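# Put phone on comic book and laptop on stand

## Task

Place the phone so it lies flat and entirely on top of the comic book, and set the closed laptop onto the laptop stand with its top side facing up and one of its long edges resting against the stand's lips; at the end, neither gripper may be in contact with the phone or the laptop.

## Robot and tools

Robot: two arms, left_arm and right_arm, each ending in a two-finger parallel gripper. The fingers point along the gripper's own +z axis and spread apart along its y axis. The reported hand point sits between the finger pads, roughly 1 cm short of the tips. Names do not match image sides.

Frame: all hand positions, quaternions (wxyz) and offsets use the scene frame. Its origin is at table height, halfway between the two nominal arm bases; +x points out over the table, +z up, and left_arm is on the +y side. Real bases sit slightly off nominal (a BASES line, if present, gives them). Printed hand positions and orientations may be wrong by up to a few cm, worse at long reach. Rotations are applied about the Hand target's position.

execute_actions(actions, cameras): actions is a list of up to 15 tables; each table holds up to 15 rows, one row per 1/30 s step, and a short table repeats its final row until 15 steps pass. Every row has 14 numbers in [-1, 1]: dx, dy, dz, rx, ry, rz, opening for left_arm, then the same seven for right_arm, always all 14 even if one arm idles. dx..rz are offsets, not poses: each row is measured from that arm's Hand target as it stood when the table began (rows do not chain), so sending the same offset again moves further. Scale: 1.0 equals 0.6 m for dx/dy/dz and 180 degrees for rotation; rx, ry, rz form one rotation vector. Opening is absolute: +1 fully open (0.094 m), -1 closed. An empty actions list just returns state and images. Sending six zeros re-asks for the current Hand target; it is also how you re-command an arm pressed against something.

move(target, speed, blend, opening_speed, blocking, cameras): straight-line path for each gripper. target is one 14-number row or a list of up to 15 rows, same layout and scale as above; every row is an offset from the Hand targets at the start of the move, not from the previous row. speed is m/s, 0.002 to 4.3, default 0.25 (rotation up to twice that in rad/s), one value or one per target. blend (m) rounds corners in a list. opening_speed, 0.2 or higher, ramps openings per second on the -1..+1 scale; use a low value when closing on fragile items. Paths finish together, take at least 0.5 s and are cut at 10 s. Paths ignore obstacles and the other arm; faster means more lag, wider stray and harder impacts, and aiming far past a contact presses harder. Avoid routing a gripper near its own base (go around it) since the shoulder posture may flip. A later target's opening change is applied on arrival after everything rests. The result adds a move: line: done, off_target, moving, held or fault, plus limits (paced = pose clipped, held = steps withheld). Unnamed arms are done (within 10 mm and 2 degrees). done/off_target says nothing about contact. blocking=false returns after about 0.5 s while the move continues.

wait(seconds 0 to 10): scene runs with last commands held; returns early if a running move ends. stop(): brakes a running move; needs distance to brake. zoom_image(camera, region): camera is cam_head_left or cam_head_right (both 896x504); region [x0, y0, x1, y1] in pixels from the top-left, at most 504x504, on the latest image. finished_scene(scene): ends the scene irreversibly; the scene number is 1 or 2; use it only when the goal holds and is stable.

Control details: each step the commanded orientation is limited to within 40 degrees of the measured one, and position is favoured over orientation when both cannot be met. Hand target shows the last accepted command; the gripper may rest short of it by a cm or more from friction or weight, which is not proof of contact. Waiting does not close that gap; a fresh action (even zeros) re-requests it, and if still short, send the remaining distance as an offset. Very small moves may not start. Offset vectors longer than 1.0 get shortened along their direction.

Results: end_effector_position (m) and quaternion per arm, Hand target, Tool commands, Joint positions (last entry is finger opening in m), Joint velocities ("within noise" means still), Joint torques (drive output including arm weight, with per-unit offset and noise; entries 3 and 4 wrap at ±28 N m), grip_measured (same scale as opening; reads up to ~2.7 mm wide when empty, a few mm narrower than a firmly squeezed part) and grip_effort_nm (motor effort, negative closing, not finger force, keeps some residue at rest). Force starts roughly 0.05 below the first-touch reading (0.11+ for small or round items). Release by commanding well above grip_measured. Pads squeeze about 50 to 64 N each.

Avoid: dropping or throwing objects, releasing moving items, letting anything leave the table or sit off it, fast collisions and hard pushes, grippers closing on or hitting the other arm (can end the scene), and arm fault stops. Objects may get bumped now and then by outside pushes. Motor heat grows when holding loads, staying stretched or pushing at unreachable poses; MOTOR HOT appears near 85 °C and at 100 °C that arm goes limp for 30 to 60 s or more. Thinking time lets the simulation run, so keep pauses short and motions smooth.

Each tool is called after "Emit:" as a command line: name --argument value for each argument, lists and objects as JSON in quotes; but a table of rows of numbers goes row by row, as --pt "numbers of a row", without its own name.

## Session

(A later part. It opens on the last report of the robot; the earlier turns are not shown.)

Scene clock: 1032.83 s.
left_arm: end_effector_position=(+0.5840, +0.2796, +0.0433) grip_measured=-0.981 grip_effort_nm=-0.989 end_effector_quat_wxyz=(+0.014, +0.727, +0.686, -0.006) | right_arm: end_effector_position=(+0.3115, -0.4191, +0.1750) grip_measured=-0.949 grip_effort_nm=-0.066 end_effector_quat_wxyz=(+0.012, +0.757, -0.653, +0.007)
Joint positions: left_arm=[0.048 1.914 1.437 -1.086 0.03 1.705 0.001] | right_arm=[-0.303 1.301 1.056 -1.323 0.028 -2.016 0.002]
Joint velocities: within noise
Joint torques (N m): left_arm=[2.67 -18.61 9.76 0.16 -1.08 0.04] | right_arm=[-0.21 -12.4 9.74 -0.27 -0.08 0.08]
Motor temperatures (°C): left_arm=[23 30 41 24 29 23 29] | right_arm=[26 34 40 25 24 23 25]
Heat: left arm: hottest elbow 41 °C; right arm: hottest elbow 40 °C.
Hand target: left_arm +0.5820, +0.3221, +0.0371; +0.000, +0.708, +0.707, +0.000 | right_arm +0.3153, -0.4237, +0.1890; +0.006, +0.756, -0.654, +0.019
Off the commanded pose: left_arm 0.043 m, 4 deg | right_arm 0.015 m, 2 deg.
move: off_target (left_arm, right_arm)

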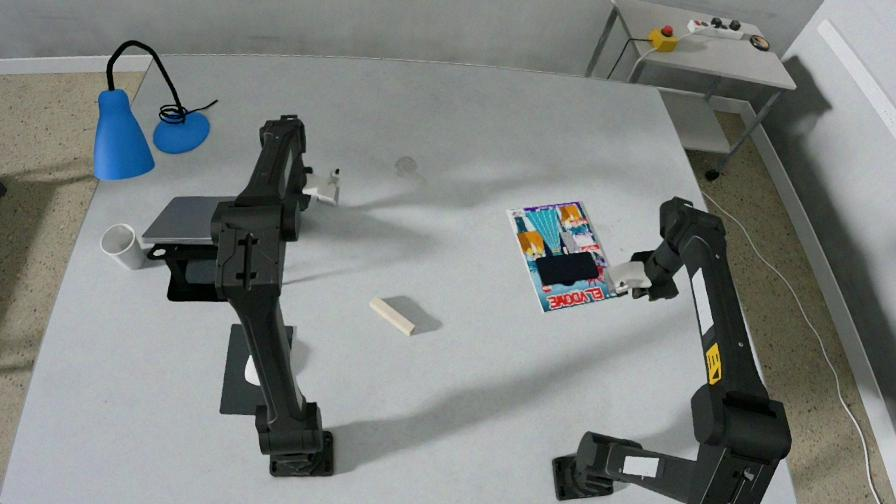

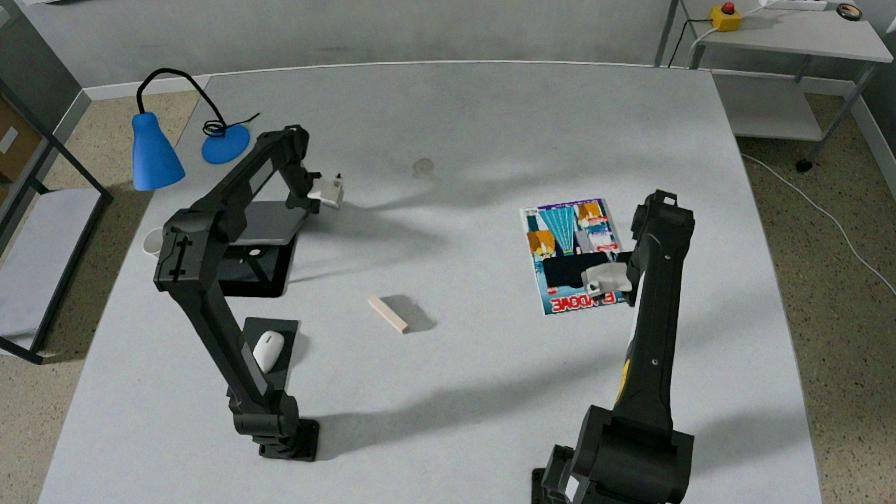

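Emit:
move --pt "0 -0.12 0 0 0 0.0 -1 0 0 0 0 0 0 -0.95" --pt "-0.2 -0.4 0.25 0 0 0.0 -1 0 0 0 0 0 0 -0.95" --speed '[0.1,0.3]' --cameras '["cam_head_left","cam_head_right"]'

Emit:
zoom_image --camera "cam_head_right" --region '[140, 170, 340, 310]'

Emit:
zoom_image --camera "cam_head_left" --region '[120, 170, 320, 310]'

Scene clock: 1037.97 s.
left_arm: end_effector_position=(+0.4595, +0.0851, +0.1740) grip_measured=-0.981 grip_effort_nm=-0.984 end_effector_quat_wxyz=(-0.010, +0.709, +0.705, -0.006) | right_arm: end_effector_position=(+0.3115, -0.4191, +0.1750) grip_measured=-0.949 grip_effort_nm=-0.071 end_effector_quat_wxyz=(+0.012, +0.757, -0.653, +0.007)
Joint positions: left_arm=[-0.379 1.575 1.339 -1.358 0.003 1.226 0.001] | right_arm=[-0.303 1.301 1.056 -1.323 0.028 -2.016 0.002]
Joint velocities: within noise
Joint torques (N m): left_arm=[-2.08 -16.21 11.71 -0.01 -0.03 -0.03] | right_arm=[-0.21 -12.4 9.74 -0.25 -0.07 0.09]
Motor temperatures (°C): left_arm=[23 30 41 24 29 23 29] | right_arm=[26 34 40 25 24 23 25]
Heat: left arm: hottest elbow 41 °C; right arm: hottest elbow 40 °C.
Hand target: left_arm +0.4620, +0.0822, +0.1870; +0.000, +0.708, +0.706, +0.000 | right_arm +0.3153, -0.4237, +0.1890; +0.006, +0.756, -0.654, +0.019
Off the commanded pose: left_arm 0.014 m, 1 deg | right_arm 0.015 m, 2 deg.
move: off_target (left_arm, right_arm)

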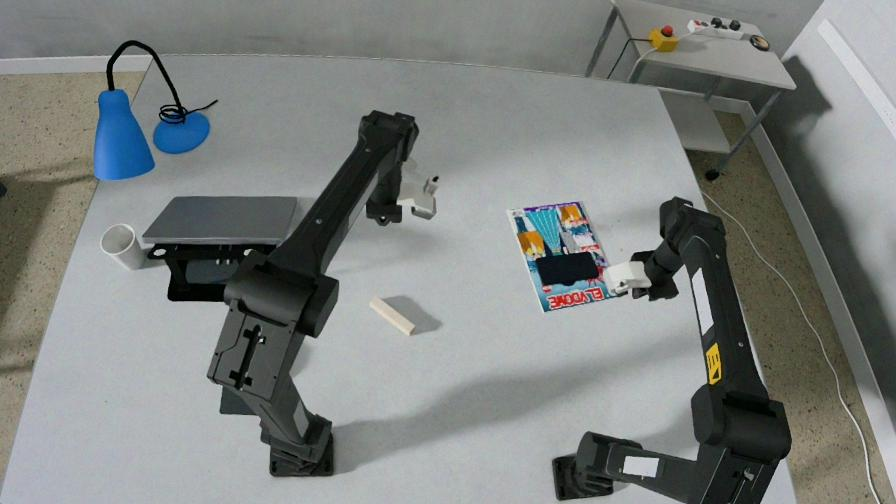

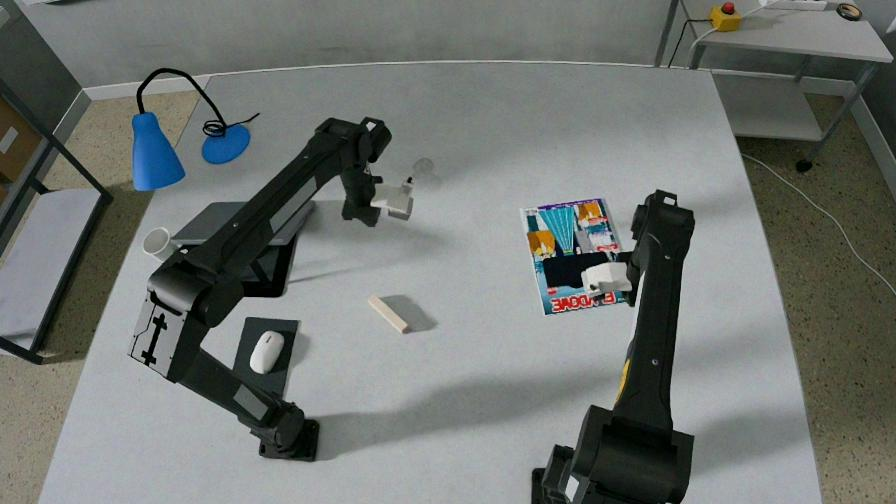

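Scaled by 2.520.

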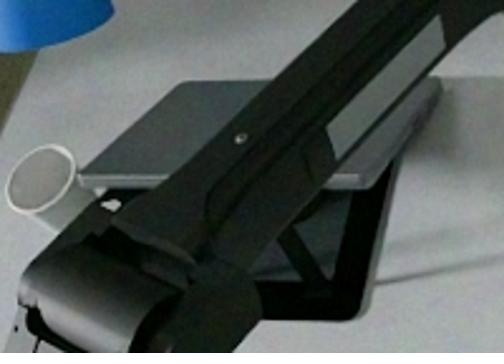

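Scaled by 2.520.

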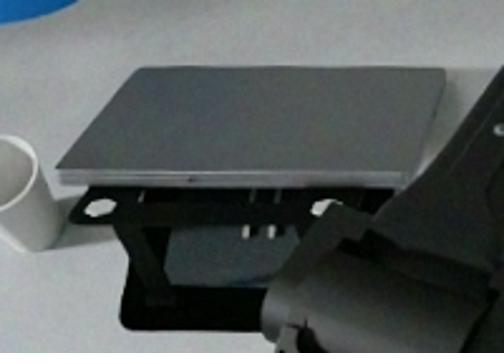

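Emit:
move --target '[-0.3,-0.15,0.2,0,0,0.0,-1,0,0,0,0,0,0,-0.95]' --speed 0.3 --cameras '["cam_head_left","cam_head_right"]'

Emit:
zoom_image --camera "cam_head_right" --region '[160, 180, 330, 300]'

Emit:
zoom_image --camera "cam_head_left" --region '[130, 180, 300, 300]'

Emit:
zoom_image --camera "cam_head_left" --region '[190, 183, 290, 213]'

Emit:
zoom_image --camera "cam_head_right" --region '[220, 187, 320, 217]'

Scene clock: 1050.93 s.
left_arm: end_effector_position=(+0.2786, +0.0005, +0.2845) grip_measured=-0.981 grip_effort_nm=-0.989 end_effector_quat_wxyz=(-0.025, +0.706, +0.707, -0.003) | right_arm: end_effector_position=(+0.3115, -0.4191, +0.1750) grip_measured=-0.949 grip_effort_nm=-0.076 end_effector_quat_wxyz=(+0.012, +0.757, -0.653, +0.007)
Joint positions: left_arm=[-0.799 1.277 1.323 -1.666 0.005 0.8 0.001] | right_arm=[-0.303 1.301 1.056 -1.323 0.028 -2.016 0.002]
Joint velocities: within noise
Joint torques (N m): left_arm=[-2.02 -10.75 15.16 -0.14 -0.07 -0.07] | right_arm=[-0.26 -12.34 9.76 -0.27 -0.08 0.09]
Motor temperatures (°C): left_arm=[23 30 40 24 28 23 30] | right_arm=[26 34 40 25 24 23 25]
Heat: left arm: hottest elbow 40 °C; right arm: hottest elbow 40 °C.
Hand target: left_arm +0.2821, -0.0079, +0.3070; +0.000, +0.708, +0.707, -0.001 | right_arm +0.3153, -0.4237, +0.1890; +0.006, +0.756, -0.654, +0.019
Off the commanded pose: left_arm 0.024 m, 3 deg | right_arm 0.015 m, 2 deg.
move: off_target (left_arm, right_arm)

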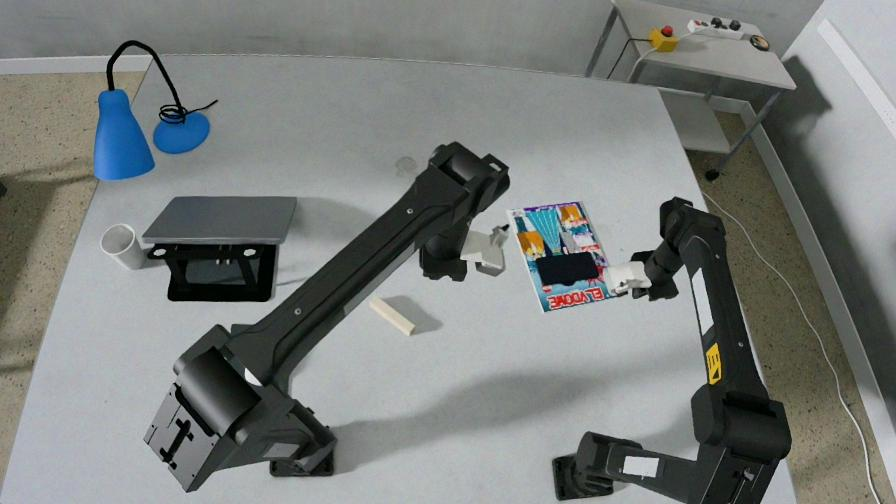

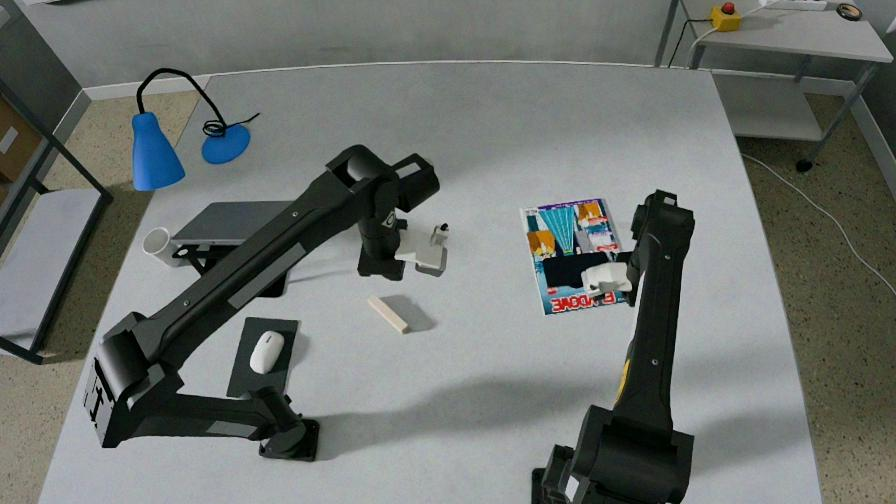

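Scaled by 2.965.

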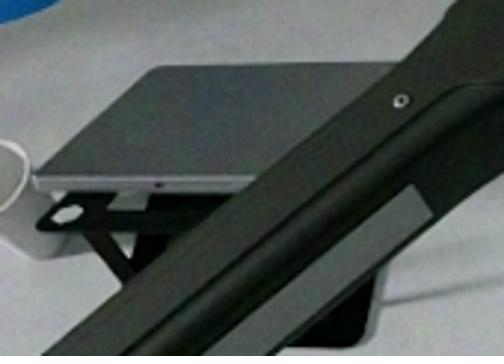

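Scaled by 2.965.

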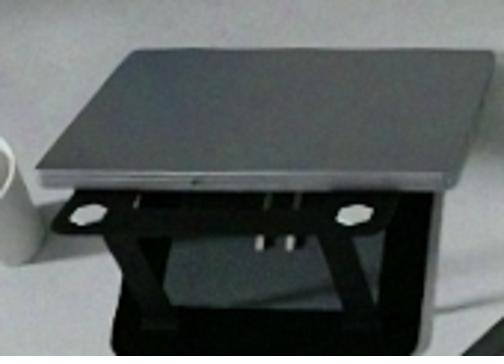

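Scaled by 5.040.

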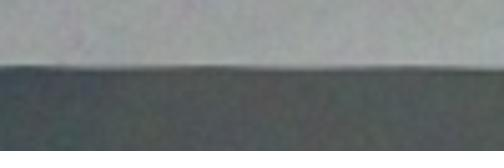

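Scaled by 5.040.

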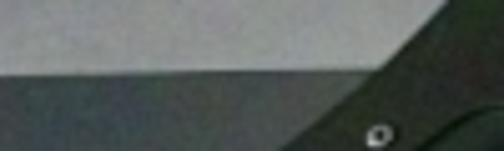

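Emit:
move --target '[-0.1,0.1,0.05,0,0,0.0,-1,0,0,0,0,0,0,-0.95]' --speed 0.3 --cameras '["cam_head_left","cam_head_right"]'

Emit:
zoom_image --camera "cam_head_right" --region '[200, 180, 260, 220]'

Emit:
zoom_image --camera "cam_head_left" --region '[160, 180, 220, 220]'

Emit:
zoom_image --camera "cam_head_right" --region '[280, 190, 340, 230]'

Emit:
zoom_image --camera "cam_head_left" --region '[260, 190, 320, 230]'

Scene clock: 1062.80 s.
left_arm: end_effector_position=(+0.2251, +0.0529, +0.3418) grip_measured=-0.981 grip_effort_nm=-0.989 end_effector_quat_wxyz=(+0.086, +0.704, +0.705, +0.000) | right_arm: end_effector_position=(+0.3115, -0.4191, +0.1750) grip_measured=-0.949 grip_effort_nm=-0.066 end_effector_quat_wxyz=(+0.012, +0.757, -0.653, +0.007)
Joint positions: left_arm=[-0.799 0.965 1.24 -1.674 0.003 0.799 0.001] | right_arm=[-0.303 1.301 1.056 -1.323 0.028 -2.016 0.002]
Joint velocities: within noise
Joint torques (N m): left_arm=[-2.43 -5.48 9.8 0.27 -0.09 -0.08] | right_arm=[-0.26 -12.34 9.76 -0.27 -0.08 0.08]
Motor temperatures (°C): left_arm=[23 29 41 24 28 23 30] | right_arm=[26 34 40 25 24 23 25]
Heat: left arm: hottest elbow 41 °C; right arm: hottest elbow 40 °C.
Hand target: left_arm +0.2221, +0.0521, +0.3371; +0.000, +0.708, +0.707, +0.000 | right_arm +0.3153, -0.4237, +0.1890; +0.006, +0.756, -0.654, +0.019
Off the commanded pose: left_arm 0.006 m, 10 deg | right_arm 0.015 m, 2 deg.
joint sent to its limit (left arm) — joint 4 (wrist pitch), lower limit. The joint targets are off in orientation, not in position.
move: off_target (left_arm, right_arm)

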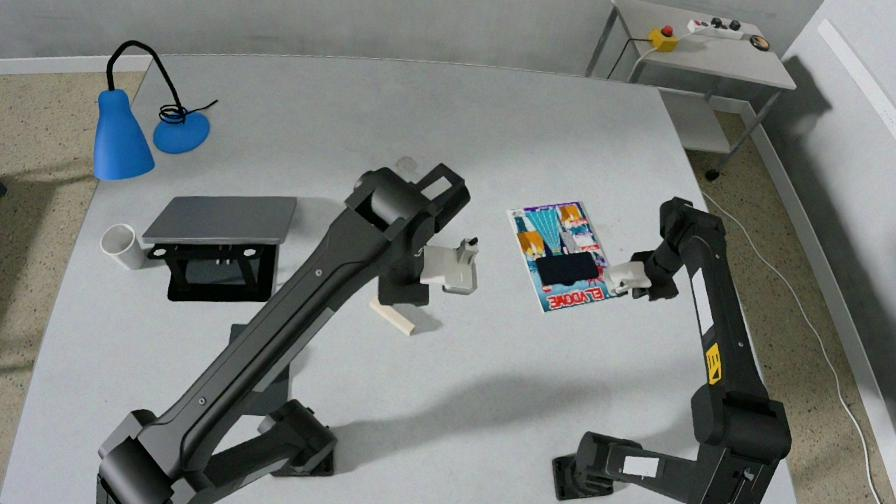

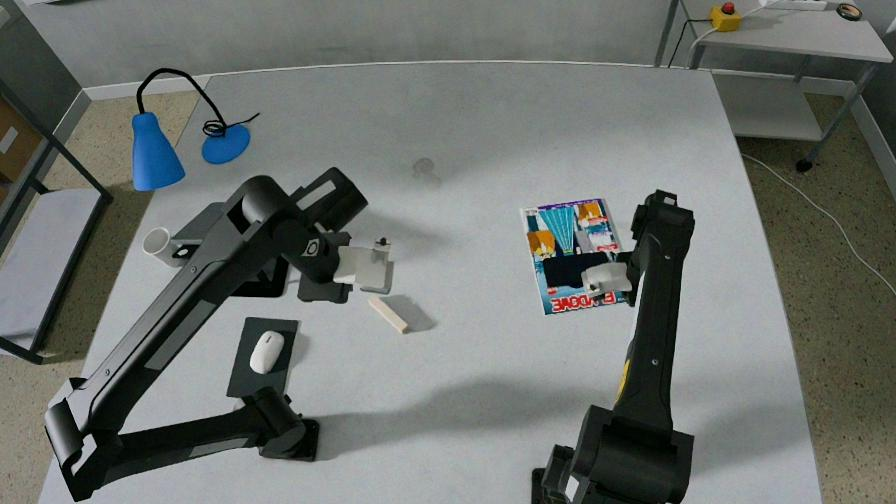

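Scaled by 8.400.

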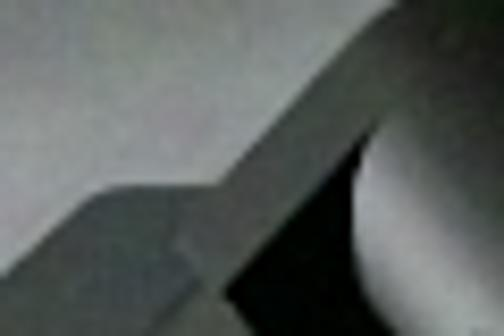

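Scaled by 8.400.

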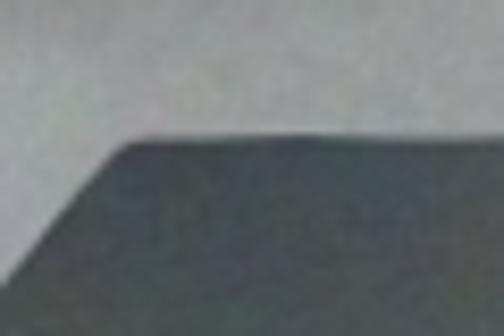

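Scaled by 8.400.

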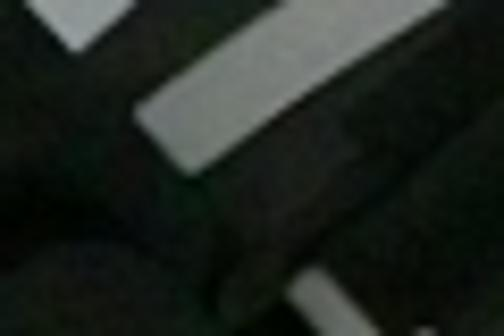

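Scaled by 8.400.

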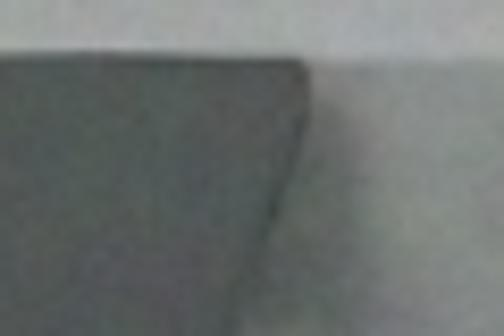

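Emit:
zoom_image --camera "cam_head_left" --region '[490, 180, 660, 320]'

Emit:
zoom_image --camera "cam_head_right" --region '[490, 180, 660, 320]'

Scaled by 2.965.

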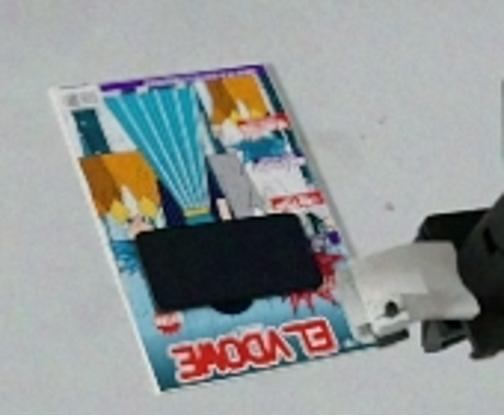

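Scaled by 2.965.

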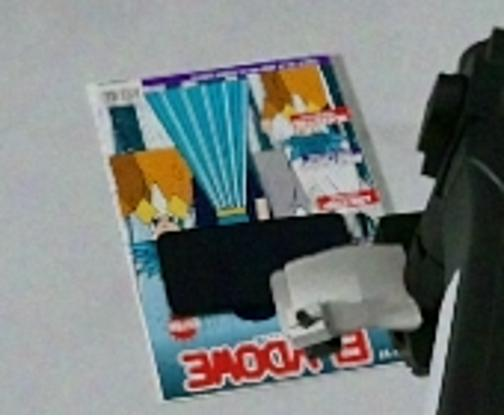

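Emit:
finished_scene --scene 1

The scene is finished: the task was done.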